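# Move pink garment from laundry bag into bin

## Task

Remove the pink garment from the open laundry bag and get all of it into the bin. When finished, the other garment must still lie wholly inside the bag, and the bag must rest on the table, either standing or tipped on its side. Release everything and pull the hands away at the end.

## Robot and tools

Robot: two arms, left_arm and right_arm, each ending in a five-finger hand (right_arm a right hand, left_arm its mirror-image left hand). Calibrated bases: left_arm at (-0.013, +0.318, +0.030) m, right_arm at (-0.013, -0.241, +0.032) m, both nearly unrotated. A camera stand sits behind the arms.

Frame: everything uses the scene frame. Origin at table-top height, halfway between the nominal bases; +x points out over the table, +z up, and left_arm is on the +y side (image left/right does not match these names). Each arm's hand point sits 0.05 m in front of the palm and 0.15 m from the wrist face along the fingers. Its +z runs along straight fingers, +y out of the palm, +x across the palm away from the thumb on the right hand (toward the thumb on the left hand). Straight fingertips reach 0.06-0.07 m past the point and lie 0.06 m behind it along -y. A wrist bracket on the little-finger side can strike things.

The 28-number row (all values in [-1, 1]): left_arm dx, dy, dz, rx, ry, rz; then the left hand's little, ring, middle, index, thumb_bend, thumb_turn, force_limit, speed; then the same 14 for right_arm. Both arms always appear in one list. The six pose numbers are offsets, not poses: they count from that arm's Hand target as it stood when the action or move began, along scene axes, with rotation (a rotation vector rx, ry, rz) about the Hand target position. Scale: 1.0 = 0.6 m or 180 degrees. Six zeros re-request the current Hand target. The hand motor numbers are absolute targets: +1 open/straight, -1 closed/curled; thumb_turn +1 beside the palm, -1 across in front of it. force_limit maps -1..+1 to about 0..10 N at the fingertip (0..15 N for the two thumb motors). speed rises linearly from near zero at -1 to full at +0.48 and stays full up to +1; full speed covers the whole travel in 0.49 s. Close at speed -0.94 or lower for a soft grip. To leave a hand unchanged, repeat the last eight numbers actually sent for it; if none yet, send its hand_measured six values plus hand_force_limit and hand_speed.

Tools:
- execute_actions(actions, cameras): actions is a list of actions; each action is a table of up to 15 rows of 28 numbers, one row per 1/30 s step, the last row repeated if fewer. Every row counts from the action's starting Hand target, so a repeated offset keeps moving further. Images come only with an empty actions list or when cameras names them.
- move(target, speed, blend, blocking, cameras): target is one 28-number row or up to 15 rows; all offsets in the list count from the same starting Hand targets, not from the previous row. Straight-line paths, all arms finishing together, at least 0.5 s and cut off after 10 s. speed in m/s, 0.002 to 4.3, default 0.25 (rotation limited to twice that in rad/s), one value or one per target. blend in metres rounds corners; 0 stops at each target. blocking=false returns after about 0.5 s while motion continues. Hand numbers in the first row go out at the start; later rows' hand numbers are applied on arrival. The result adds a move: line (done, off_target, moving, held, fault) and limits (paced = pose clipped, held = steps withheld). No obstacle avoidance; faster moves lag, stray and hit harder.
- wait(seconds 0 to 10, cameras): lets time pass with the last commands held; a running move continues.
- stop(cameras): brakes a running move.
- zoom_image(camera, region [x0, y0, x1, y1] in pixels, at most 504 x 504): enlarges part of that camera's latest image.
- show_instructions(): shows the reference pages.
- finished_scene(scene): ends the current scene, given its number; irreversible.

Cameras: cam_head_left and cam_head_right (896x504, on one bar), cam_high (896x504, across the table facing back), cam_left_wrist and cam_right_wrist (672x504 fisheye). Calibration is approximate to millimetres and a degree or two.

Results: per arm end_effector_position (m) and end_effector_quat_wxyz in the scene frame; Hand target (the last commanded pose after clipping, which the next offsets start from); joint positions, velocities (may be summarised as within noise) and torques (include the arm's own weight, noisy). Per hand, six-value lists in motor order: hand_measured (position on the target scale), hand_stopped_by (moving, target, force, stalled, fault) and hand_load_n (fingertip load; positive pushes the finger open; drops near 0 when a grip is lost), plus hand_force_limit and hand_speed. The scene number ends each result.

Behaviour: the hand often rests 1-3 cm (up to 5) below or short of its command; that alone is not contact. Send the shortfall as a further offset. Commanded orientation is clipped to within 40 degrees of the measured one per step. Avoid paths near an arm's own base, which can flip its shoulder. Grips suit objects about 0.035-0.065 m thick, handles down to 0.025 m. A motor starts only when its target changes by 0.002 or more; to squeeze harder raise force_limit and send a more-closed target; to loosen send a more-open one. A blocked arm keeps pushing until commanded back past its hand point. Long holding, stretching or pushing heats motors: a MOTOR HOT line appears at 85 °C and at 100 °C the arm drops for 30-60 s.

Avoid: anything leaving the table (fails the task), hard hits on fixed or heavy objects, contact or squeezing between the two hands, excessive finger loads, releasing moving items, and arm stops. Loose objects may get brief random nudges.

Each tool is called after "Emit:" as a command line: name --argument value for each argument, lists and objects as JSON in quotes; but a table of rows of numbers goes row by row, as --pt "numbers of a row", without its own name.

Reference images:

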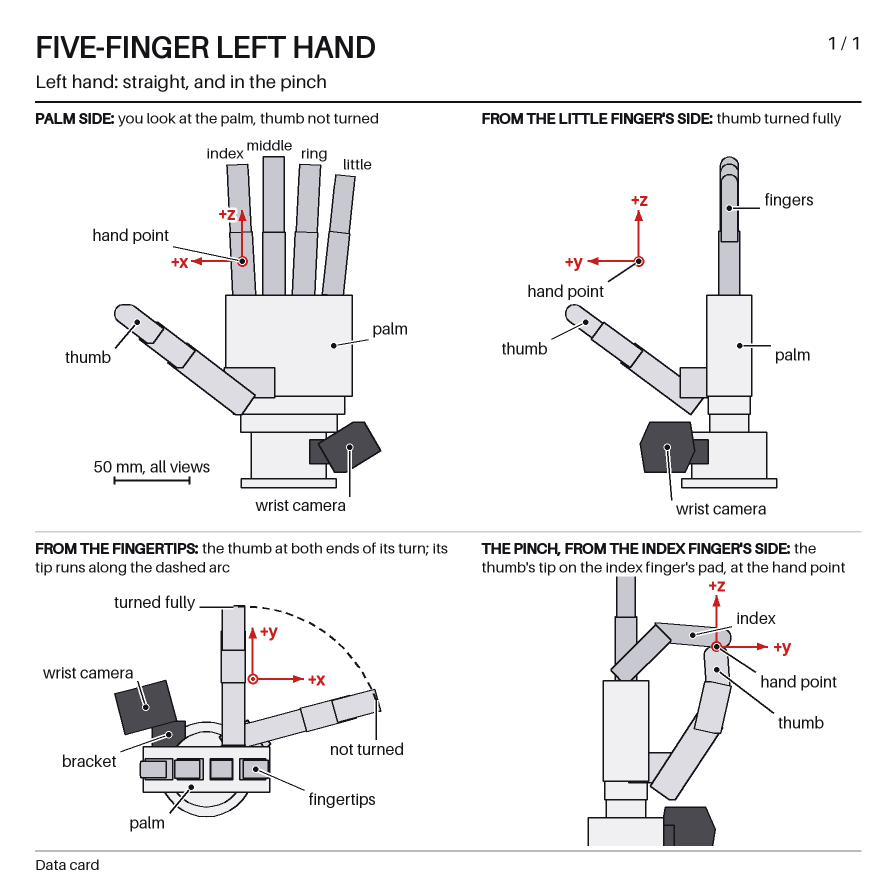

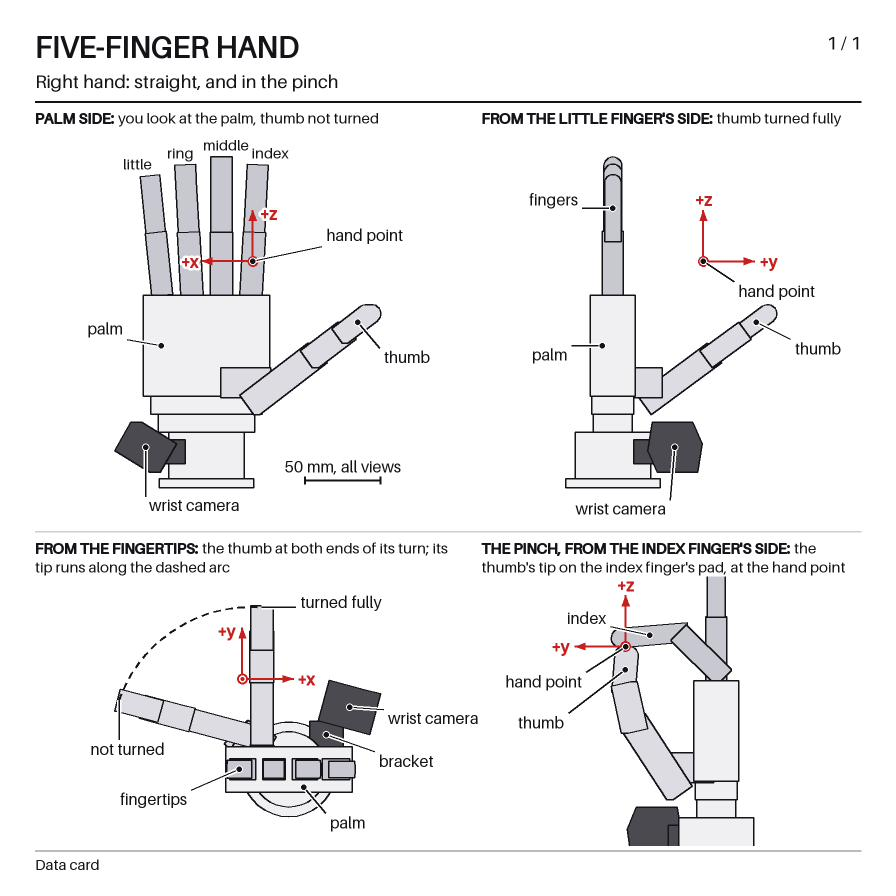

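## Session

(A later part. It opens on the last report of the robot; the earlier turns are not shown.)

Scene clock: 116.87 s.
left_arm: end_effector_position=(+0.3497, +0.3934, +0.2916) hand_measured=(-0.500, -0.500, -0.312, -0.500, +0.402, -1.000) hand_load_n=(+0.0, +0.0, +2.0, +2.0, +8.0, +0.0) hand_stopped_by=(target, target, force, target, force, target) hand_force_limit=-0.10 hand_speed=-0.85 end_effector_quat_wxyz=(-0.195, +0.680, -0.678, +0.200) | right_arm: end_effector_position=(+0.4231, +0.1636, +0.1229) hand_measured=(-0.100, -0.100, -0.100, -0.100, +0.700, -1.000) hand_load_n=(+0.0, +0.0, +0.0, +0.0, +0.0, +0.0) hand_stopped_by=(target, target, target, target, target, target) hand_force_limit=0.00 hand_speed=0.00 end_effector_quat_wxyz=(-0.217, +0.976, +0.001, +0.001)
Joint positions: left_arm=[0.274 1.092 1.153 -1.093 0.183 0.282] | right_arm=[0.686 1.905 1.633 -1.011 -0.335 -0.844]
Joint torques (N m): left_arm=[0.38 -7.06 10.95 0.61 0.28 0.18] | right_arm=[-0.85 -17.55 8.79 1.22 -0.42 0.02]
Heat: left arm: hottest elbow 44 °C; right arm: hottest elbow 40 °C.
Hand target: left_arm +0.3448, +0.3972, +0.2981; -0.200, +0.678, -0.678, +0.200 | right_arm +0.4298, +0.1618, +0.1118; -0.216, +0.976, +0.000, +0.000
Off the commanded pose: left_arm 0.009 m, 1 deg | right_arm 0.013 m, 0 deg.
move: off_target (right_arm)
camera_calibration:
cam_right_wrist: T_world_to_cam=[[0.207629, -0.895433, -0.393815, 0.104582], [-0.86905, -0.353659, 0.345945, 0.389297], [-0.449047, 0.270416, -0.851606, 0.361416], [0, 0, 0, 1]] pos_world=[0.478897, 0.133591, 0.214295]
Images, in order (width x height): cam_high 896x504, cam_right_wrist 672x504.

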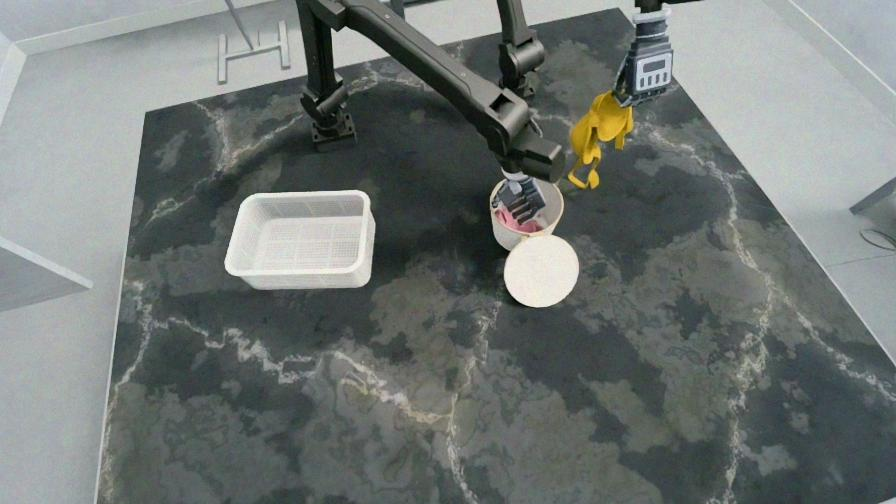

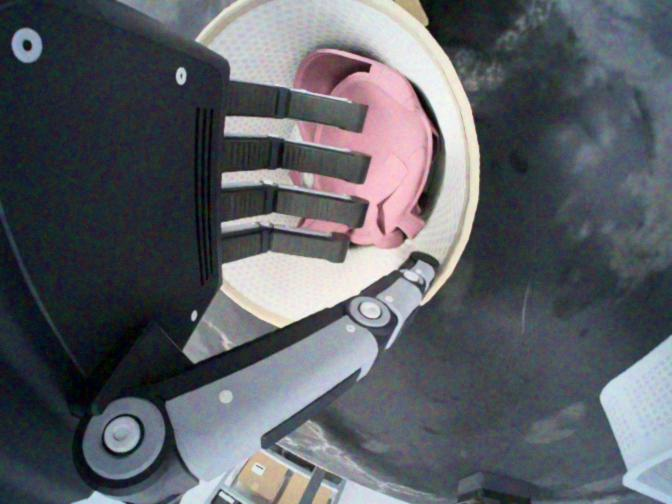

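Emit:
move --target '[0,0,0,0,0,0,-0.5,-0.5,-0.5,-0.5,-0.1,-1,-0.1,-0.85, 0.006,0.012,-0.075,0,0,0,-0.1,-0.1,-0.1,-0.1,0.65,-1,0,0]' --speed 0.08 --cameras '["cam_right_wrist"]'

Scene clock: 119.13 s.
left_arm: end_effector_position=(+0.3497, +0.3934, +0.2916) hand_measured=(-0.500, -0.500, -0.312, -0.500, +0.402, -1.000) hand_load_n=(+0.0, +0.0, +1.5, +2.0, +8.5, -0.5) hand_stopped_by=(target, target, force, target, force, target) hand_force_limit=-0.10 hand_speed=-0.85 end_effector_quat_wxyz=(-0.195, +0.680, -0.678, +0.200) | right_arm: end_effector_position=(+0.4292, +0.1686, +0.0774) hand_measured=(-0.100, -0.100, -0.100, -0.100, +0.650, -1.000) hand_load_n=(+0.0, +0.0, +0.5, +0.0, +0.0, +0.0) hand_stopped_by=(target, target, target, target, target, target) hand_force_limit=0.00 hand_speed=0.00 end_effector_quat_wxyz=(-0.217, +0.976, +0.001, +0.001)
Joint positions: left_arm=[0.274 1.092 1.153 -1.093 0.183 0.282] | right_arm=[0.686 1.963 1.597 -0.917 -0.335 -0.844]
Joint torques (N m): left_arm=[0.56 -7.36 11.14 0.53 0.24 0.18] | right_arm=[-0.32 -18.14 8.65 1.2 -0.36 0.08]
Heat: left arm: hottest elbow 44 °C; right arm: hottest elbow 40 °C.
Hand target: left_arm +0.3448, +0.3972, +0.2981; -0.200, +0.678, -0.678, +0.200 | right_arm +0.4333, +0.1689, +0.0668; -0.216, +0.976, +0.000, +0.000
Off the commanded pose: left_arm 0.009 m, 1 deg | right_arm 0.011 m, 0 deg.
move: off_target (right_arm)
camera_calibration:
cam_right_wrist: T_world_to_cam=[[0.207629, -0.895433, -0.393815, 0.0898737], [-0.86905, -0.353659, 0.345945, 0.412107], [-0.449047, 0.270416, -0.851606, 0.324055], [0, 0, 0, 1]] pos_world=[0.484997, 0.138591, 0.168795]
Images, in order (width x height): cam_right_wrist 672x504.

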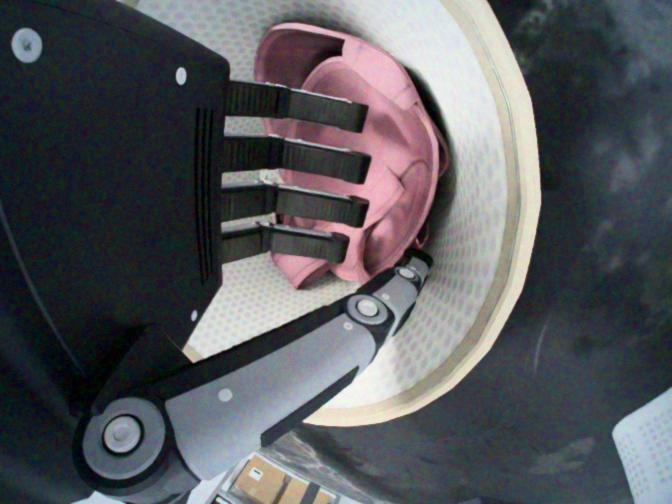

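Emit:
move --target '[0,0,0,0,0,0,-0.5,-0.5,-0.5,-0.5,-0.1,-1,-0.1,-0.85, 0,0,-0.033,0,0,0,-0.1,-0.1,-0.1,-0.1,0.65,-1,0,0]' --speed 0.08 --cameras '["cam_right_wrist"]'

Scene clock: 120.33 s.
left_arm: end_effector_position=(+0.3497, +0.3934, +0.2916) hand_measured=(-0.500, -0.500, -0.312, -0.500, +0.402, -1.000) hand_load_n=(+0.5, +0.0, +2.0, +2.0, +8.0, -0.5) hand_stopped_by=(target, target, force, target, force, target) hand_force_limit=-0.10 hand_speed=-0.85 end_effector_quat_wxyz=(-0.195, +0.680, -0.678, +0.200) | right_arm: end_effector_position=(+0.4311, +0.1701, +0.0625) hand_measured=(-0.100, -0.100, -0.100, -0.100, +0.650, -1.000) hand_load_n=(+0.0, +0.0, +0.0, +0.0, +0.0, +0.0) hand_stopped_by=(target, target, target, target, target, target) hand_force_limit=0.00 hand_speed=0.00 end_effector_quat_wxyz=(-0.220, +0.975, +0.002, +0.005)
Joint positions: left_arm=[0.274 1.092 1.153 -1.093 0.183 0.282] | right_arm=[0.686 1.977 1.577 -0.874 -0.335 -0.844]
Joint torques (N m): left_arm=[0.26 -6.48 10.86 0.53 0.24 0.23] | right_arm=[-0.38 -17.73 8.25 1.24 -0.36 0.08]
Heat: left arm: hottest elbow 44 °C; right arm: hottest elbow 40 °C.
Hand target: left_arm +0.3448, +0.3972, +0.2981; -0.200, +0.678, -0.678, +0.200 | right_arm +0.4334, +0.1690, +0.0471; -0.216, +0.976, +0.000, +0.000
Off the commanded pose: left_arm 0.009 m, 1 deg | right_arm 0.016 m, 1 deg.
move: off_target (right_arm)
camera_calibration:
cam_right_wrist: T_world_to_cam=[[0.210601, -0.89305, -0.397628, 0.0835513], [-0.871596, -0.355728, 0.33731, 0.421469], [-0.442683, 0.275533, -0.853296, 0.308261], [0, 0, 0, 1]] pos_world=[0.486217, 0.139608, 0.154094]
Images, in order (width x height): cam_right_wrist 672x504.

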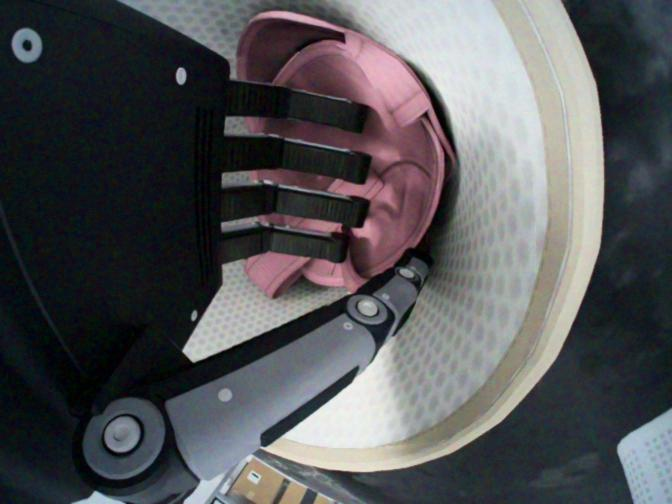

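Emit:
move --target '[0,0,0,0,0,0,-0.5,-0.5,-0.5,-0.5,-0.1,-1,-0.1,-0.85, 0.005,0,-0.025,0,0,0,-0.1,-0.1,-0.1,-0.1,0.65,-1,0,0]' --speed 0.08 --cameras '["cam_right_wrist"]'

Scene clock: 121.40 s.
left_arm: end_effector_position=(+0.3497, +0.3934, +0.2916) hand_measured=(-0.500, -0.500, -0.312, -0.500, +0.402, -1.000) hand_load_n=(+0.0, +0.5, +1.5, +2.0, +8.5, +0.0) hand_stopped_by=(target, target, force, target, force, target) hand_force_limit=-0.10 hand_speed=-0.85 end_effector_quat_wxyz=(-0.195, +0.680, -0.678, +0.200) | right_arm: end_effector_position=(+0.4344, +0.1727, +0.0528) hand_measured=(-0.100, -0.100, -0.100, -0.100, +0.650, -1.000) hand_load_n=(-0.5, +0.0, +0.0, +0.0, +0.5, +0.0) hand_stopped_by=(target, target, target, target, target, target) hand_force_limit=0.00 hand_speed=0.00 end_effector_quat_wxyz=(-0.223, +0.975, +0.003, +0.008)
Joint positions: left_arm=[0.274 1.092 1.153 -1.093 0.183 0.282] | right_arm=[0.686 1.992 1.573 -0.846 -0.335 -0.844]
Joint torques (N m): left_arm=[0.03 -7.24 10.99 0.65 0.27 0.2] | right_arm=[-0.62 -17.38 7.99 1.25 -0.4 0.04]
Heat: left arm: hottest elbow 44 °C; right arm: hottest elbow 40 °C.
Hand target: left_arm +0.3448, +0.3972, +0.2981; -0.200, +0.678, -0.678, +0.200 | right_arm +0.4364, +0.1690, +0.0320; -0.216, +0.976, +0.000, +0.000
Off the commanded pose: left_arm 0.009 m, 1 deg | right_arm 0.021 m, 1 deg.
move: off_target (right_arm)
camera_calibration:
cam_right_wrist: T_world_to_cam=[[0.213244, -0.89086, -0.401117, 0.0799918], [-0.873849, -0.357526, 0.329488, 0.430283], [-0.436938, 0.280255, -0.854718, 0.297503], [0, 0, 0, 1]] pos_world=[0.488935, 0.141723, 0.144594]
Images, in order (width x height): cam_right_wrist 672x504.

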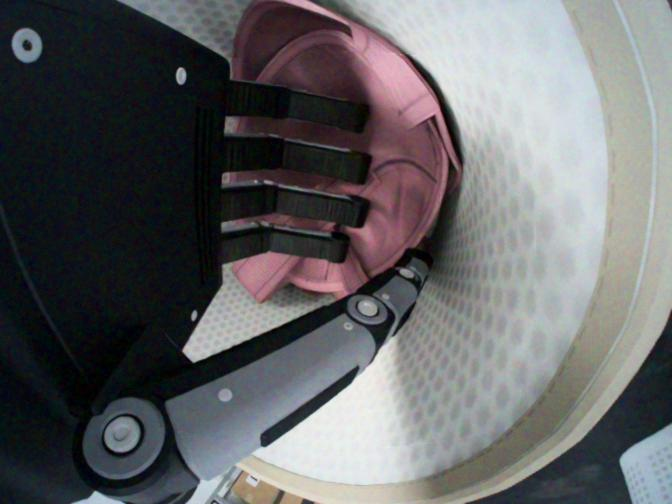

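Emit:
move --target '[0,0,0,0,0,0,-0.5,-0.5,-0.5,-0.5,-0.1,-1,-0.1,-0.85, 0.005,-0.003,-0.025,0,0,0,-0.1,-0.1,-0.1,-0.1,0.65,-1,0,0]' --speed 0.08 --cameras '["cam_right_wrist"]'

Scene clock: 122.53 s.
left_arm: end_effector_position=(+0.3497, +0.3934, +0.2916) hand_measured=(-0.500, -0.500, -0.312, -0.500, +0.402, -1.000) hand_load_n=(+0.0, +0.0, +2.0, +2.0, +8.0, +0.0) hand_stopped_by=(target, target, force, target, force, target) hand_force_limit=-0.10 hand_speed=-0.85 end_effector_quat_wxyz=(-0.195, +0.680, -0.678, +0.200) | right_arm: end_effector_position=(+0.4375, +0.1758, +0.0478) hand_measured=(-0.100, -0.100, -0.100, -0.100, +0.650, -1.000) hand_load_n=(-1.0, +0.0, +0.0, -0.5, +1.0, +0.5) hand_stopped_by=(target, target, target, target, target, target) hand_force_limit=0.00 hand_speed=0.00 end_effector_quat_wxyz=(-0.228, +0.973, +0.004, +0.013)
Joint positions: left_arm=[0.274 1.092 1.153 -1.093 0.183 0.282] | right_arm=[0.686 1.999 1.568 -0.819 -0.337 -0.844]
Joint torques (N m): left_arm=[-0.03 -7.24 10.86 0.69 0.22 0.21] | right_arm=[-0.97 -16.5 7.51 1.31 -0.39 -0.01]
Heat: left arm: hottest elbow 44 °C; right arm: hottest elbow 40 °C.
Hand target: left_arm +0.3448, +0.3972, +0.2981; -0.200, +0.678, -0.678, +0.200 | right_arm +0.4393, +0.1671, +0.0169; -0.216, +0.976, +0.000, +0.000
Off the commanded pose: left_arm 0.009 m, 1 deg | right_arm 0.032 m, 2 deg.
move: off_target (right_arm)
camera_calibration:
cam_right_wrist: T_world_to_cam=[[0.218185, -0.886109, -0.408907, 0.07749], [-0.876997, -0.361834, 0.316151, 0.438516], [-0.428101, 0.289631, -0.856063, 0.288234], [0, 0, 0, 1]] pos_world=[0.491063, 0.143853, 0.139795]
Images, in order (width x height): cam_right_wrist 672x504.

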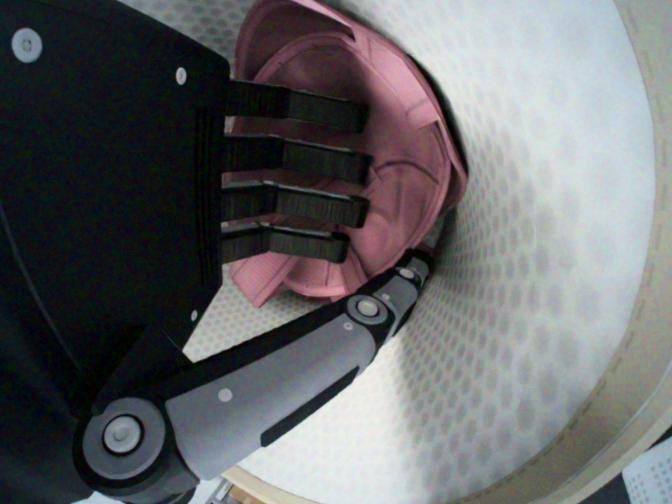

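Emit:
move --pt "0 0 0 0 0 0 -0.5 -0.5 -0.5 -0.5 -0.1 -1 -0.1 -0.85 0.0 0.006 0.02 0 0 0 -0.1 -0.1 -0.1 -0.1 0.65 -1 0 0" --pt "0 0 0 0 0 0 -0.5 -0.5 -0.5 -0.5 -0.1 -1 -0.1 -0.85 0.0 0.006 0.02 0 0 0 -0.3 -0.3 -0.3 -0.3 0.3 -1 -0.4 -0.7" --speed 0.08 --cameras '["cam_right_wrist"]'

Scene clock: 124.73 s.
left_arm: end_effector_position=(+0.3497, +0.3934, +0.2916) hand_measured=(-0.500, -0.500, -0.312, -0.500, +0.402, -1.000) hand_load_n=(+0.0, +0.0, +2.0, +2.0, +8.0, +0.0) hand_stopped_by=(target, target, force, target, force, target) hand_force_limit=-0.10 hand_speed=-0.85 end_effector_quat_wxyz=(-0.195, +0.680, -0.678, +0.200) | right_arm: end_effector_position=(+0.4357, +0.1744, +0.0428) hand_measured=(-0.300, -0.300, -0.300, -0.300, +0.312, -1.000) hand_load_n=(+0.0, +0.0, +3.5, +0.0, +7.5, +1.5) hand_stopped_by=(target, target, target, target, force, target) hand_force_limit=-0.40 hand_speed=-0.70 end_effector_quat_wxyz=(-0.224, +0.975, +0.003, +0.008)
Joint positions: left_arm=[0.274 1.092 1.153 -1.093 0.183 0.282] | right_arm=[0.686 2.007 1.568 -0.824 -0.337 -0.844]
Joint torques (N m): left_arm=[0.26 -7.06 11.03 0.53 0.26 0.19] | right_arm=[-0.62 -17.67 9.2 0.36 -0.32 0.03]
Heat: left arm: hottest elbow 44 °C; right arm: hottest elbow 40 °C.
Hand target: left_arm +0.3448, +0.3972, +0.2981; -0.200, +0.678, -0.678, +0.200 | right_arm +0.4393, +0.1707, +0.0290; -0.216, +0.976, +0.000, +0.000
Off the commanded pose: left_arm 0.009 m, 1 deg | right_arm 0.015 m, 1 deg.
move: off_target (right_arm); target 2's new numbers were sent with right_arm's hand 0.020 m and 2 deg from that target
camera_calibration:
cam_right_wrist: T_world_to_cam=[[0.213914, -0.889517, -0.403734, 0.0767084], [-0.873633, -0.359117, 0.32833, 0.43556], [-0.437043, 0.28248, -0.853931, 0.288587], [0, 0, 0, 1]] pos_world=[0.490235, 0.14313, 0.134395]
Images, in order (width x height): cam_right_wrist 672x504.

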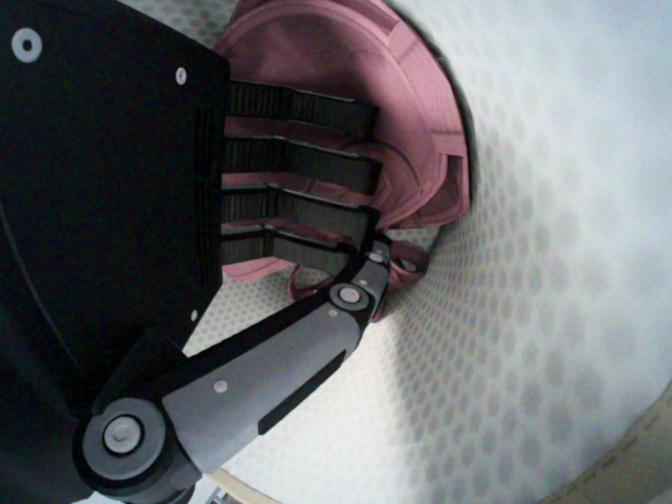

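Emit:
move --target '[0,0,0,0,0,0,-0.5,-0.5,-0.5,-0.5,-0.1,-1,-0.1,-0.85, 0,0,0,0,0,0,-0.5,-0.5,-0.5,-0.5,-0.1,-1,-0.1,-0.85]' --speed 0.08 --cameras '["cam_right_wrist"]'

Scene clock: 125.77 s.
left_arm: end_effector_position=(+0.3497, +0.3934, +0.2916) hand_measured=(-0.500, -0.500, -0.312, -0.500, +0.402, -1.000) hand_load_n=(+0.0, +0.0, +2.0, +2.0, +8.5, -0.5) hand_stopped_by=(target, target, force, target, force, target) hand_force_limit=-0.10 hand_speed=-0.85 end_effector_quat_wxyz=(-0.195, +0.680, -0.678, +0.200) | right_arm: end_effector_position=(+0.4356, +0.1743, +0.0421) hand_measured=(-0.500, -0.500, -0.308, -0.408, +0.314, -1.000) hand_load_n=(+0.0, +0.0, +7.0, +5.0, +11.5, +1.0) hand_stopped_by=(target, target, force, force, force, target) hand_force_limit=-0.10 hand_speed=-0.85 end_effector_quat_wxyz=(-0.224, +0.975, +0.003, +0.008)
Joint positions: left_arm=[0.274 1.092 1.153 -1.093 0.183 0.282] | right_arm=[0.686 2.008 1.568 -0.824 -0.337 -0.844]
Joint torques (N m): left_arm=[0.15 -6.83 11.12 0.66 0.27 0.19] | right_arm=[-0.73 -17.73 9.18 0.38 -0.32 0.04]
Heat: left arm: hottest elbow 44 °C; right arm: hottest elbow 40 °C.
Hand target: left_arm +0.3448, +0.3972, +0.2981; -0.200, +0.678, -0.678, +0.200 | right_arm +0.4393, +0.1707, +0.0290; -0.216, +0.976, +0.000, +0.000
Off the commanded pose: left_arm 0.009 m, 1 deg | right_arm 0.014 m, 1 deg.
move: off_target (right_arm)
camera_calibration:
cam_right_wrist: T_world_to_cam=[[0.2136, -0.889788, -0.403301, 0.0765599], [-0.873351, -0.358912, 0.329302, 0.43549], [-0.437759, 0.281885, -0.853761, 0.288402], [0, 0, 0, 1]] pos_world=[0.490233, 0.143129, 0.133695]
Images, in order (width x height): cam_right_wrist 672x504.

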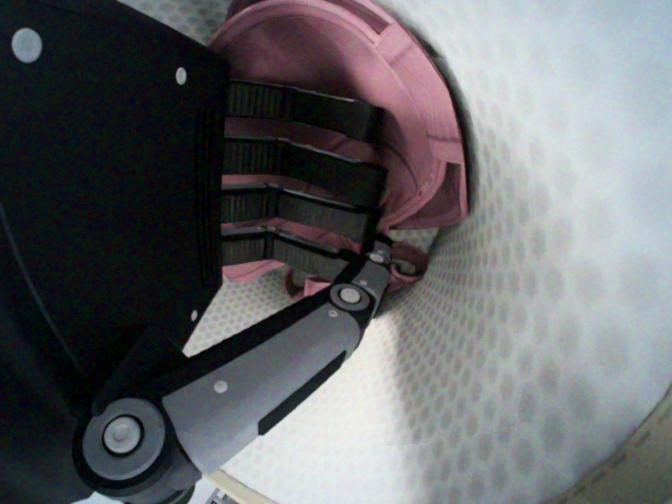

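Emit:
move --target '[0,0,0,0,0,0,-0.5,-0.5,-0.5,-0.5,-0.1,-1,-0.1,-0.85, 0,0.01,0.16,0,0,0,-0.5,-0.5,-0.5,-0.5,-0.1,-1,-0.1,-0.85]' --speed 0.08 --cameras '["cam_right_wrist","cam_high"]'

Emit:
zoom_image --camera "cam_high" --region '[440, 120, 640, 290]'

Scene clock: 127.83 s.
left_arm: end_effector_position=(+0.3497, +0.3934, +0.2916) hand_measured=(-0.500, -0.500, -0.312, -0.500, +0.402, -1.000) hand_load_n=(+0.0, +0.5, +2.0, +2.0, +8.5, +0.0) hand_stopped_by=(target, target, force, target, force, target) hand_force_limit=-0.10 hand_speed=-0.85 end_effector_quat_wxyz=(-0.195, +0.680, -0.678, +0.200) | right_arm: end_effector_position=(+0.4275, +0.1677, +0.1037) hand_measured=(-0.500, -0.500, -0.308, -0.408, +0.314, -1.000) hand_load_n=(+0.0, +0.0, +6.5, +5.0, +11.0, +0.5) hand_stopped_by=(target, target, force, force, force, target) hand_force_limit=-0.10 hand_speed=-0.85 end_effector_quat_wxyz=(-0.204, +0.979, -0.003, -0.017)
Joint positions: left_arm=[0.274 1.092 1.153 -1.093 0.183 0.282] | right_arm=[0.686 1.967 1.677 -1.039 -0.337 -0.844]
Joint torques (N m): left_arm=[0.5 -7.18 11.08 0.44 0.27 0.18] | right_arm=[-0.09 -20.6 11.9 0.25 -0.24 0.12]
Heat: left arm: hottest elbow 44 °C; right arm: hottest elbow 40 °C.
Hand target: left_arm +0.3448, +0.3972, +0.2981; -0.200, +0.678, -0.678, +0.200 | right_arm +0.4393, +0.1767, +0.1249; -0.216, +0.976, +0.000, +0.000
Off the commanded pose: left_arm 0.009 m, 1 deg | right_arm 0.026 m, 2 deg.
move: off_target (right_arm)
camera_calibration:
cam_right_wrist: T_world_to_cam=[[0.193759, -0.905847, -0.376695, 0.10568], [-0.855204, -0.344102, 0.387583, 0.389398], [-0.480712, 0.247053, -0.841357, 0.362292], [0, 0, 0, 1]] pos_world=[0.486696, 0.140217, 0.193702]
Images, in order (width x height): cam_high 896x504, cam_right_wrist 672x504.

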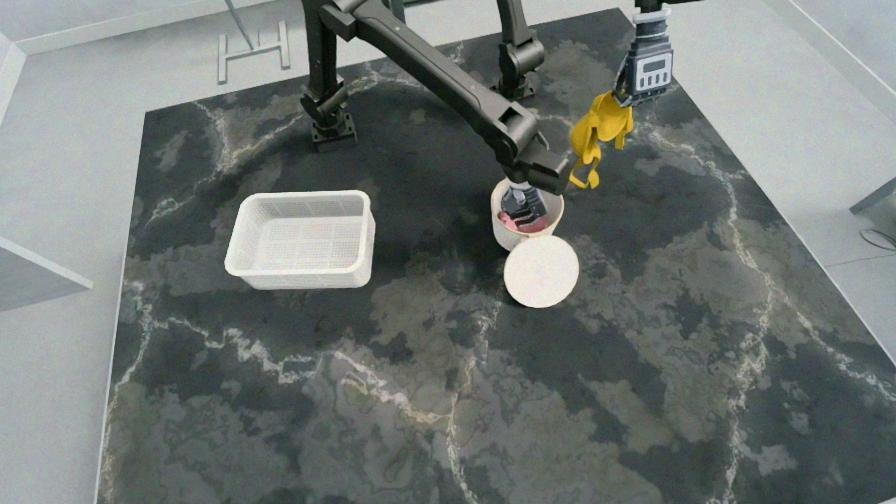

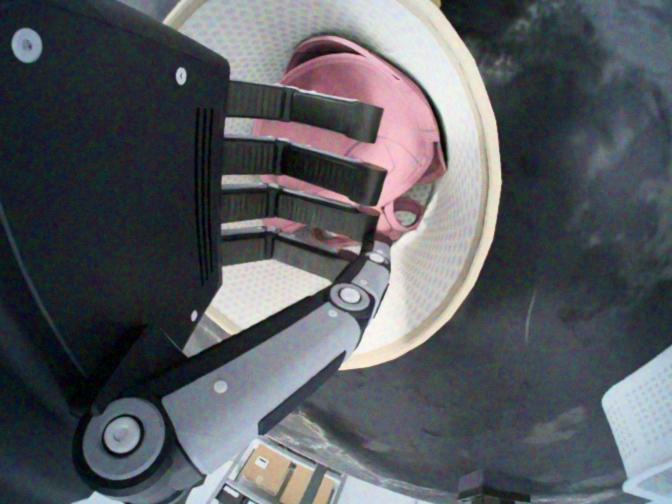

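Scaled by 2.520 from the camera's 896x504 image, which has a finer 1280x720 frame.

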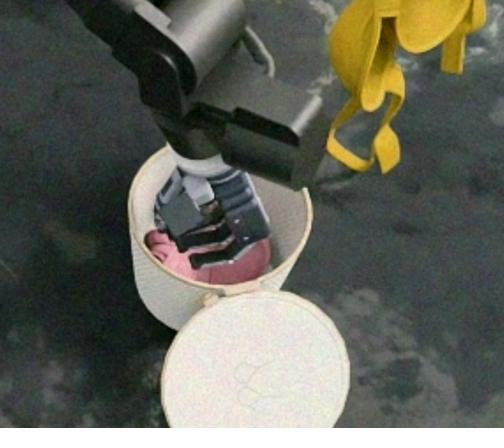

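Emit:
move --target '[0,0,0,0,0,0,-0.5,-0.5,-0.5,-0.5,-0.1,-1,-0.1,-0.85, 0,-0.0083,0.25,0,0,0,-0.5,-0.5,-0.5,-0.5,-0.1,-1,-0.1,-0.85]' --speed 0.1 --cameras '["cam_right_wrist","cam_high"]'

Emit:
zoom_image --camera "cam_high" --region '[440, 120, 640, 290]'

Scene clock: 130.37 s.
left_arm: end_effector_position=(+0.3497, +0.3934, +0.2916) hand_measured=(-0.500, -0.500, -0.312, -0.500, +0.402, -1.000) hand_load_n=(+0.0, +0.0, +2.0, +2.0, +8.5, +0.0) hand_stopped_by=(target, target, force, target, force, target) hand_force_limit=-0.10 hand_speed=-0.85 end_effector_quat_wxyz=(-0.195, +0.680, -0.678, +0.200) | right_arm: end_effector_position=(+0.4294, +0.1692, +0.2561) hand_measured=(-0.500, -0.500, -0.308, -0.408, +0.314, -1.000) hand_load_n=(+0.0, +0.0, +6.0, +5.5, +10.5, +0.5) hand_stopped_by=(target, target, force, force, force, target) hand_force_limit=-0.10 hand_speed=-0.85 end_effector_quat_wxyz=(-0.205, +0.979, -0.003, -0.016)
Joint positions: left_arm=[0.274 1.092 1.153 -1.093 0.183 0.282] | right_arm=[0.686 1.929 2.022 -1.42 -0.337 -0.844]
Joint torques (N m): left_arm=[0.32 -7.12 10.93 0.57 0.23 0.18] | right_arm=[-0.62 -19.96 12.55 0.27 -0.29 0.05]
Heat: left arm: hottest elbow 44 °C; right arm: hottest elbow 40 °C.
Hand target: left_arm +0.3448, +0.3972, +0.2981; -0.200, +0.678, -0.678, +0.200 | right_arm +0.4393, +0.1718, +0.2751; -0.216, +0.976, +0.000, +0.000
Off the commanded pose: left_arm 0.009 m, 1 deg | right_arm 0.021 m, 2 deg.
move: off_target (right_arm)
camera_calibration:
cam_right_wrist: T_world_to_cam=[[0.194442, -0.905291, -0.377678, 0.163996], [-0.855848, -0.344701, 0.385623, 0.33331], [-0.479287, 0.248253, -0.841816, 0.490364], [0, 0, 0, 1]] pos_world=[0.488401, 0.141621, 0.346202]
Images, in order (width x height): cam_high 896x504, cam_right_wrist 672x504.

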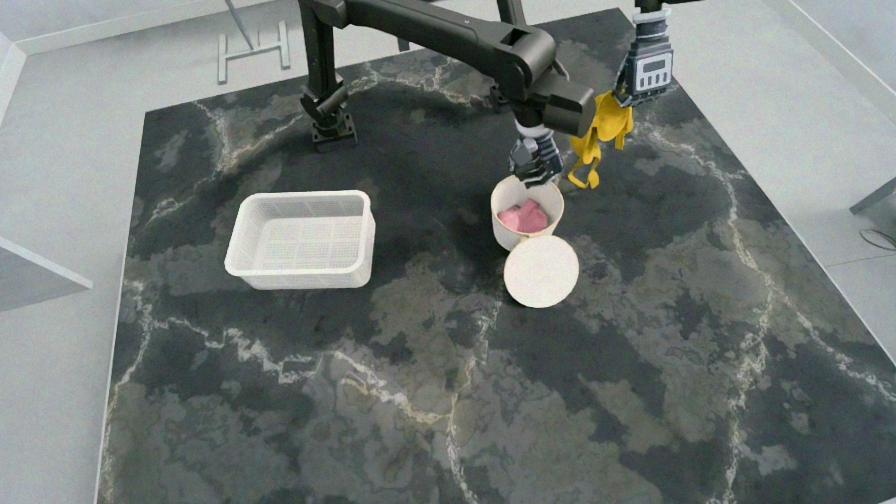

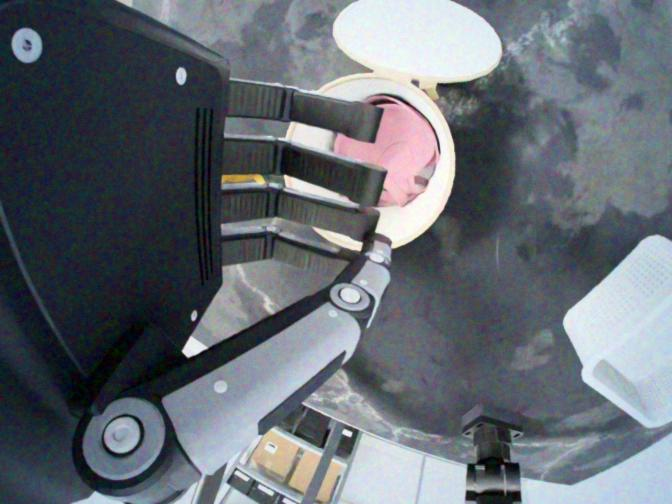

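Scaled by 2.520 from the camera's 896x504 image, which has a finer 1280x720 frame.

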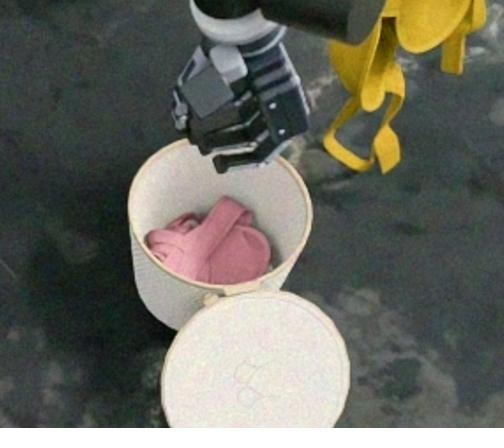

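Emit:
zoom_image --camera "cam_right_wrist" --region '[280, 60, 480, 260]'

Emit:
zoom_image --camera "cam_high" --region '[480, 170, 580, 250]'

Scaled by 2.520 from the camera's 672x504 image, which has a finer 960x720 frame.

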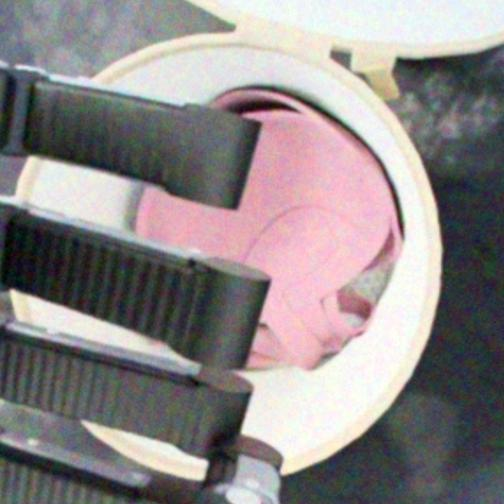

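Scaled by 5.040 from the camera's 896x504 image, which has a finer 1280x720 frame.

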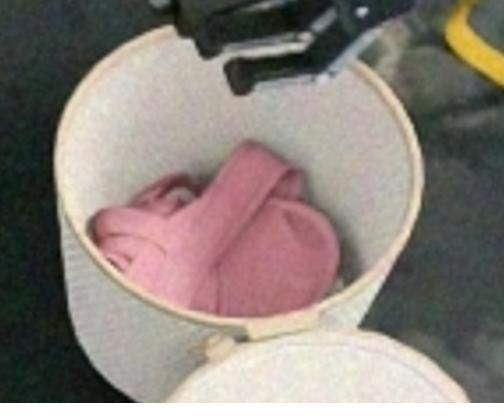

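Emit:
move --target '[0,0,0,0,0,0,-0.5,-0.5,-0.5,-0.5,-0.1,-1,-0.1,-0.85, 0,0.1,-0.03,0,0,0,-0.1,-0.1,-0.1,-0.1,0.65,-1,0,0]' --speed 0.15 --cameras '["cam_right_wrist","cam_high"]'

Emit:
zoom_image --camera "cam_high" --region '[480, 170, 580, 250]'

Emit:
zoom_image --camera "cam_right_wrist" --region '[360, 40, 600, 280]'

Scene clock: 132.97 s.
left_arm: end_effector_position=(+0.3497, +0.3934, +0.2916) hand_measured=(-0.500, -0.500, -0.312, -0.500, +0.402, -1.000) hand_load_n=(+0.0, +0.0, +2.0, +2.5, +8.5, -0.5) hand_stopped_by=(target, target, force, target, force, target) hand_force_limit=-0.10 hand_speed=-0.85 end_effector_quat_wxyz=(-0.195, +0.680, -0.678, +0.200) | right_arm: end_effector_position=(+0.4321, +0.2241, +0.2513) hand_measured=(-0.100, -0.100, -0.100, -0.100, +0.650, -1.000) hand_load_n=(-0.5, +0.0, +0.0, +0.0, -0.5, +0.0) hand_stopped_by=(target, target, target, target, target, target) hand_force_limit=0.00 hand_speed=0.00 end_effector_quat_wxyz=(-0.211, +0.978, +0.003, -0.007)
Joint positions: left_arm=[0.274 1.092 1.153 -1.093 0.183 0.282] | right_arm=[0.75 2.029 2.165 -1.42 -0.318 -0.786]
Joint torques (N m): left_arm=[0.62 -7.24 10.95 0.68 0.24 0.2] | right_arm=[-0.03 -19.78 12.6 0.42 -0.22 0.19]
Heat: left arm: hottest elbow 44 °C; right arm: hottest elbow 41 °C.
Hand target: left_arm +0.3448, +0.3972, +0.2981; -0.200, +0.678, -0.678, +0.200 | right_arm +0.4392, +0.2318, +0.2572; -0.216, +0.976, +0.000, +0.000
Off the commanded pose: left_arm 0.009 m, 1 deg | right_arm 0.012 m, 1 deg.
move: off_target (right_arm)
camera_calibration:
cam_right_wrist: T_world_to_cam=[[0.20858, -0.89906, -0.38495, 0.20561], [-0.861155, -0.355406, 0.363454, 0.366781], [-0.46358, 0.255692, -0.84836, 0.467201], [0, 0, 0, 1]] pos_world=[0.489554, 0.195752, 0.342196]
Images, in order (width x height): cam_high 896x504, cam_right_wrist 672x504.

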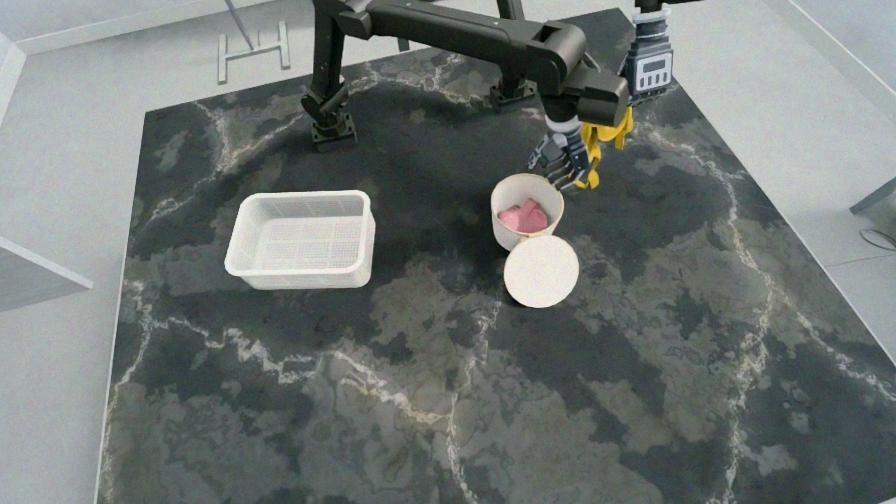

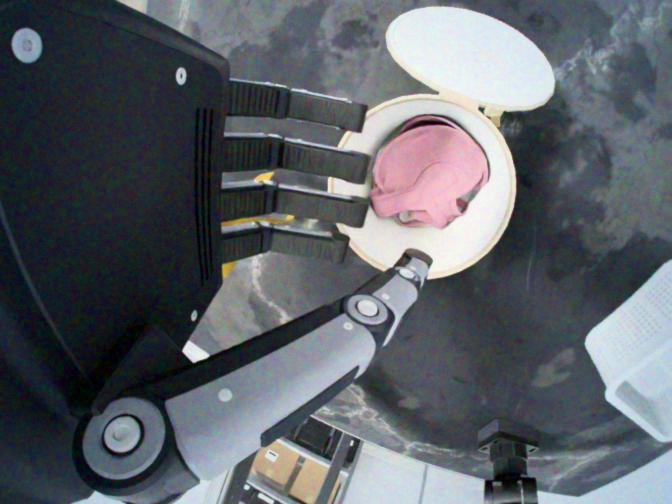

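Scaled by 5.040 from the camera's 896x504 image, which has a finer 1280x720 frame.

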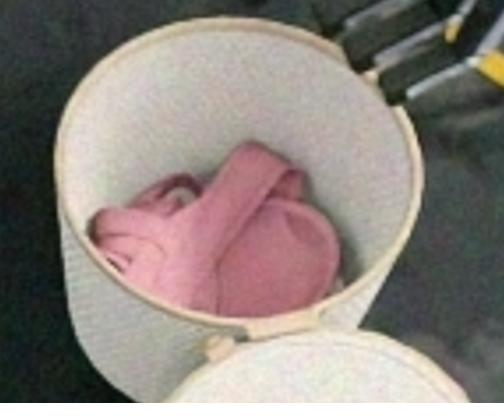

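Scaled by 2.100 from the camera's 672x504 image, which has a finer 960x720 frame.

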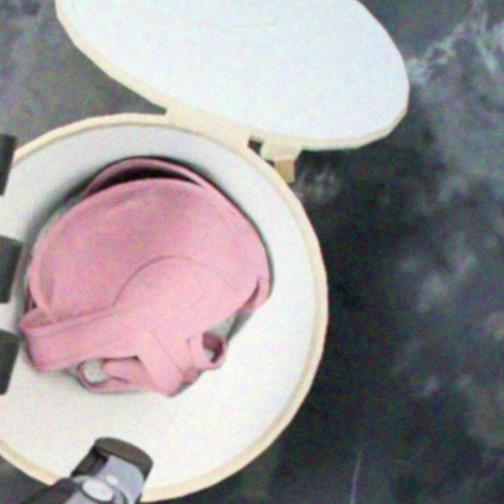

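Emit:
move --target '[0,0,0,0,0,0,-0.5,-0.5,-0.5,-0.5,-0.1,-1,-0.1,-0.85, -0.007,-0.013,0,0,0,-0.5,-0.1,-0.1,-0.1,-0.1,0.65,-1,0,0]' --speed 0.35 --cameras '["cam_right_wrist","cam_high"]'

Scene clock: 140.50 s.
left_arm: end_effector_position=(+0.3497, +0.3934, +0.2916) hand_measured=(-0.500, -0.500, -0.312, -0.500, +0.402, -1.000) hand_load_n=(+0.0, +0.0, +2.0, +2.0, +8.0, +0.0) hand_stopped_by=(target, target, force, target, force, target) hand_force_limit=-0.10 hand_speed=-0.85 end_effector_quat_wxyz=(-0.195, +0.680, -0.678, +0.200) | right_arm: end_effector_position=(+0.4402, +0.2174, +0.2459) hand_measured=(-0.100, -0.100, -0.100, -0.100, +0.650, -1.000) hand_load_n=(+0.0, +0.0, +0.0, +0.0, +0.0, +0.0) hand_stopped_by=(target, target, target, target, target, target) hand_force_limit=0.00 hand_speed=0.00 end_effector_quat_wxyz=(-0.145, +0.691, -0.691, +0.153)
Joint positions: left_arm=[0.274 1.092 1.153 -1.093 0.183 0.282] | right_arm=[0.795 1.883 1.926 -1.314 0.305 0.742]
Joint torques (N m): left_arm=[0.09 -7.24 10.89 0.7 0.2 0.17] | right_arm=[0.91 -20.01 10.13 0.29 0.27 0.19]
Heat: left arm: hottest elbow 44 °C; right arm: hottest elbow 41 °C.
Hand target: left_arm +0.3448, +0.3972, +0.2981; -0.200, +0.678, -0.678, +0.200 | right_arm +0.4351, +0.2239, +0.2568; -0.153, +0.691, -0.690, +0.153
Off the commanded pose: left_arm 0.009 m, 1 deg | right_arm 0.014 m, 1 deg.
move: off_target (right_arm)
camera_calibration:
cam_right_wrist: T_world_to_cam=[[-0.901439, -0.207413, -0.379984, 0.532911], [-0.345528, 0.873518, 0.342894, -0.115841], [0.260802, 0.440393, -0.85909, 0.111592], [0, 0, 0, 1]] pos_world=[0.411257, 0.162578, 0.338086]
Images, in order (width x height): cam_high 896x504, cam_right_wrist 672x504.

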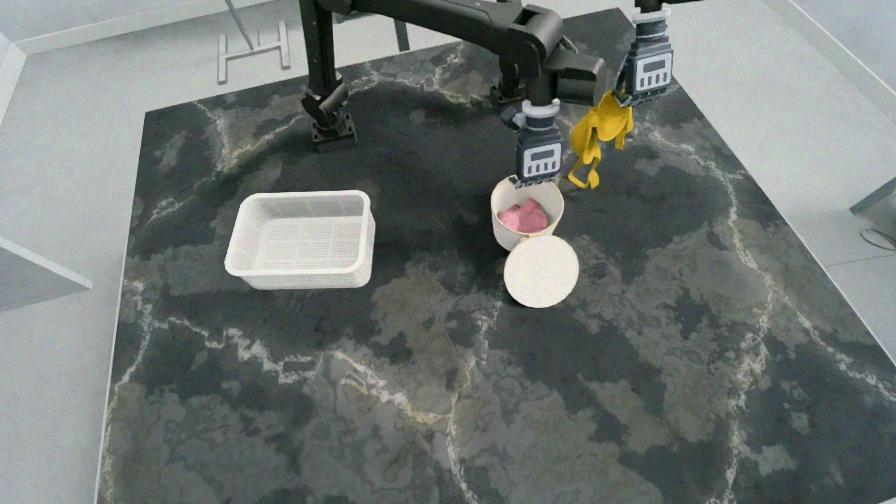

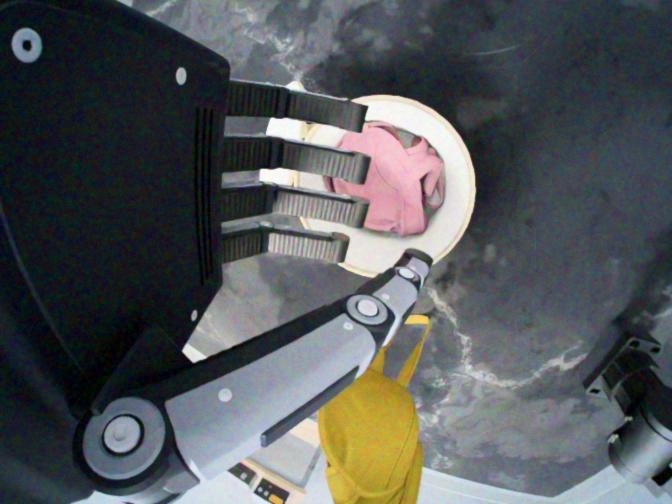

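Emit:
zoom_image --camera "cam_right_wrist" --region '[300, 80, 500, 280]'

Scaled by 2.520 from the camera's 672x504 image, which has a finer 960x720 frame.

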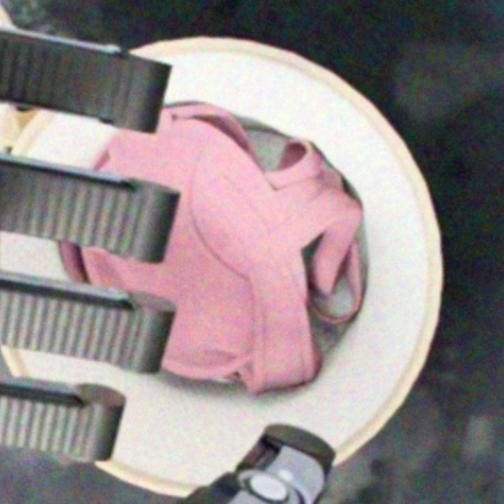

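Emit:
move --target '[0,0,0,0,0,0,-0.5,-0.5,-0.5,-0.5,-0.1,-1,-0.1,-0.85, -0.012,0.01,-0.27,0,0,0,-0.1,-0.1,-0.1,-0.1,0.65,-1,0,0]' --speed 0.12 --cameras '["cam_right_wrist","cam_high"]'

Scene clock: 145.43 s.
left_arm: end_effector_position=(+0.3497, +0.3934, +0.2916) hand_measured=(-0.500, -0.500, -0.312, -0.500, +0.402, -1.000) hand_load_n=(+0.0, +0.0, +2.0, +2.0, +8.0, +0.0) hand_stopped_by=(target, target, force, target, force, target) hand_force_limit=-0.10 hand_speed=-0.85 end_effector_quat_wxyz=(-0.195, +0.680, -0.678, +0.200) | right_arm: end_effector_position=(+0.4307, +0.2207, +0.1039) hand_measured=(-0.100, -0.100, -0.100, -0.100, +0.650, -1.000) hand_load_n=(+0.0, +0.0, +0.0, +0.0, +0.0, +0.0) hand_stopped_by=(target, target, target, target, target, target) hand_force_limit=0.00 hand_speed=0.00 end_effector_quat_wxyz=(-0.152, +0.689, -0.692, +0.153)
Joint positions: left_arm=[0.274 1.092 1.153 -1.093 0.183 0.282] | right_arm=[0.81 1.915 1.595 -0.94 0.31 0.758]
Joint torques (N m): left_arm=[0.44 -7.12 11.06 0.5 0.25 0.2] | right_arm=[0.91 -17.73 8.85 1.18 0.27 0.19]
Heat: left arm: hottest elbow 44 °C; right arm: hottest elbow 41 °C.
Hand target: left_arm +0.3448, +0.3972, +0.2981; -0.200, +0.678, -0.678, +0.200 | right_arm +0.4279, +0.2299, +0.0948; -0.153, +0.691, -0.690, +0.153
Off the commanded pose: left_arm 0.009 m, 1 deg | right_arm 0.013 m, 0 deg.
move: off_target (right_arm)
camera_calibration:
cam_right_wrist: T_world_to_cam=[[-0.897488, -0.202489, -0.391808, 0.469482], [-0.348468, 0.870112, 0.348533, -0.0718925], [0.270342, 0.449337, -0.851476, -0.0162174], [0, 0, 0, 1]] pos_world=[0.400686, 0.164906, 0.195195]
Images, in order (width x height): cam_high 896x504, cam_right_wrist 672x504.

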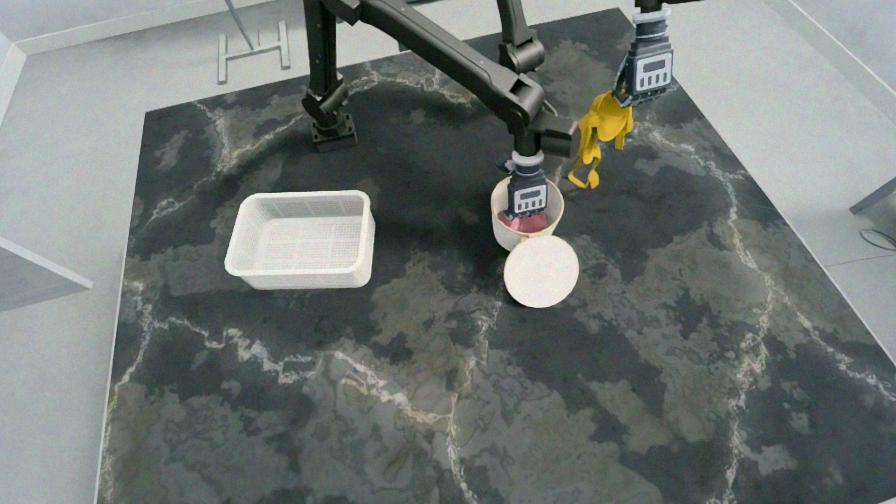

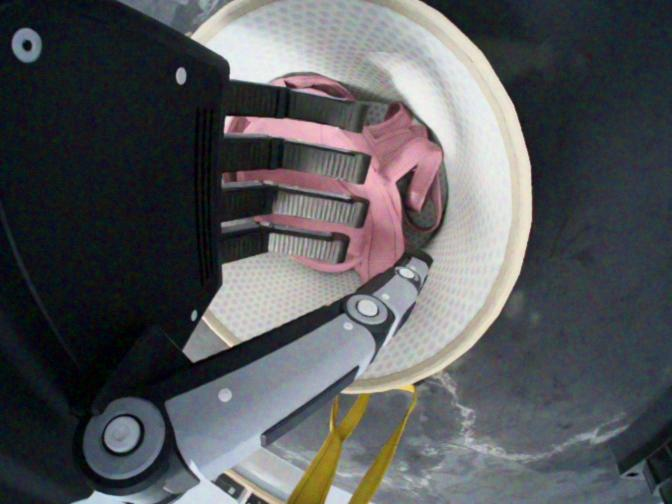

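Emit:
move --target '[0,0,0,0,0,0,-0.5,-0.5,-0.5,-0.5,-0.1,-1,-0.1,-0.85, 0.004,-0.003,-0.06,0,0,0,-0.1,-0.1,-0.1,-0.1,0.65,-1,0,0]' --speed 0.1 --cameras '["cam_right_wrist"]'

Scene clock: 147.00 s.
left_arm: end_effector_position=(+0.3497, +0.3934, +0.2916) hand_measured=(-0.500, -0.500, -0.312, -0.500, +0.402, -1.000) hand_load_n=(+0.0, +0.0, +2.0, +2.0, +8.5, +0.0) hand_stopped_by=(target, target, force, target, force, target) hand_force_limit=-0.10 hand_speed=-0.85 end_effector_quat_wxyz=(-0.195, +0.680, -0.678, +0.200) | right_arm: end_effector_position=(+0.4320, +0.2221, +0.0697) hand_measured=(-0.100, -0.100, -0.100, -0.100, +0.650, -1.000) hand_load_n=(+0.0, +0.0, +0.0, +0.0, +0.0, +0.0) hand_stopped_by=(target, target, target, target, target, target) hand_force_limit=0.00 hand_speed=0.00 end_effector_quat_wxyz=(-0.154, +0.689, -0.692, +0.153)
Joint positions: left_arm=[0.274 1.092 1.153 -1.093 0.183 0.282] | right_arm=[0.81 1.949 1.551 -0.858 0.31 0.759]
Joint torques (N m): left_arm=[0.67 -6.83 11.12 0.42 0.25 0.23] | right_arm=[0.56 -17.9 8.53 1.25 0.21 0.14]
Heat: left arm: hottest elbow 44 °C; right arm: hottest elbow 41 °C.
Hand target: left_arm +0.3448, +0.3972, +0.2981; -0.200, +0.678, -0.678, +0.200 | right_arm +0.4304, +0.2282, +0.0591; -0.153, +0.690, -0.690, +0.153
Off the commanded pose: left_arm 0.009 m, 1 deg | right_arm 0.013 m, 0 deg.
move: off_target (right_arm)
camera_calibration:
cam_right_wrist: T_world_to_cam=[[-0.896296, -0.200921, -0.395327, 0.456922], [-0.349345, 0.86902, 0.350374, -0.0602449], [0.27315, 0.452144, -0.84909, -0.0483394], [0, 0, 0, 1]] pos_world=[0.401695, 0.166016, 0.160697]
Images, in order (width x height): cam_right_wrist 672x504.

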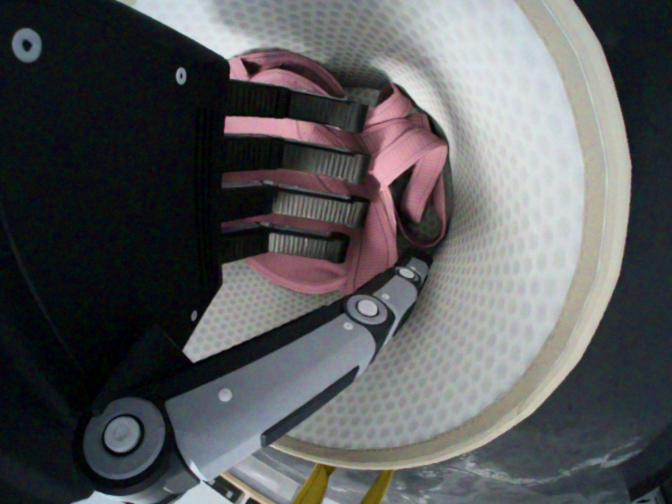

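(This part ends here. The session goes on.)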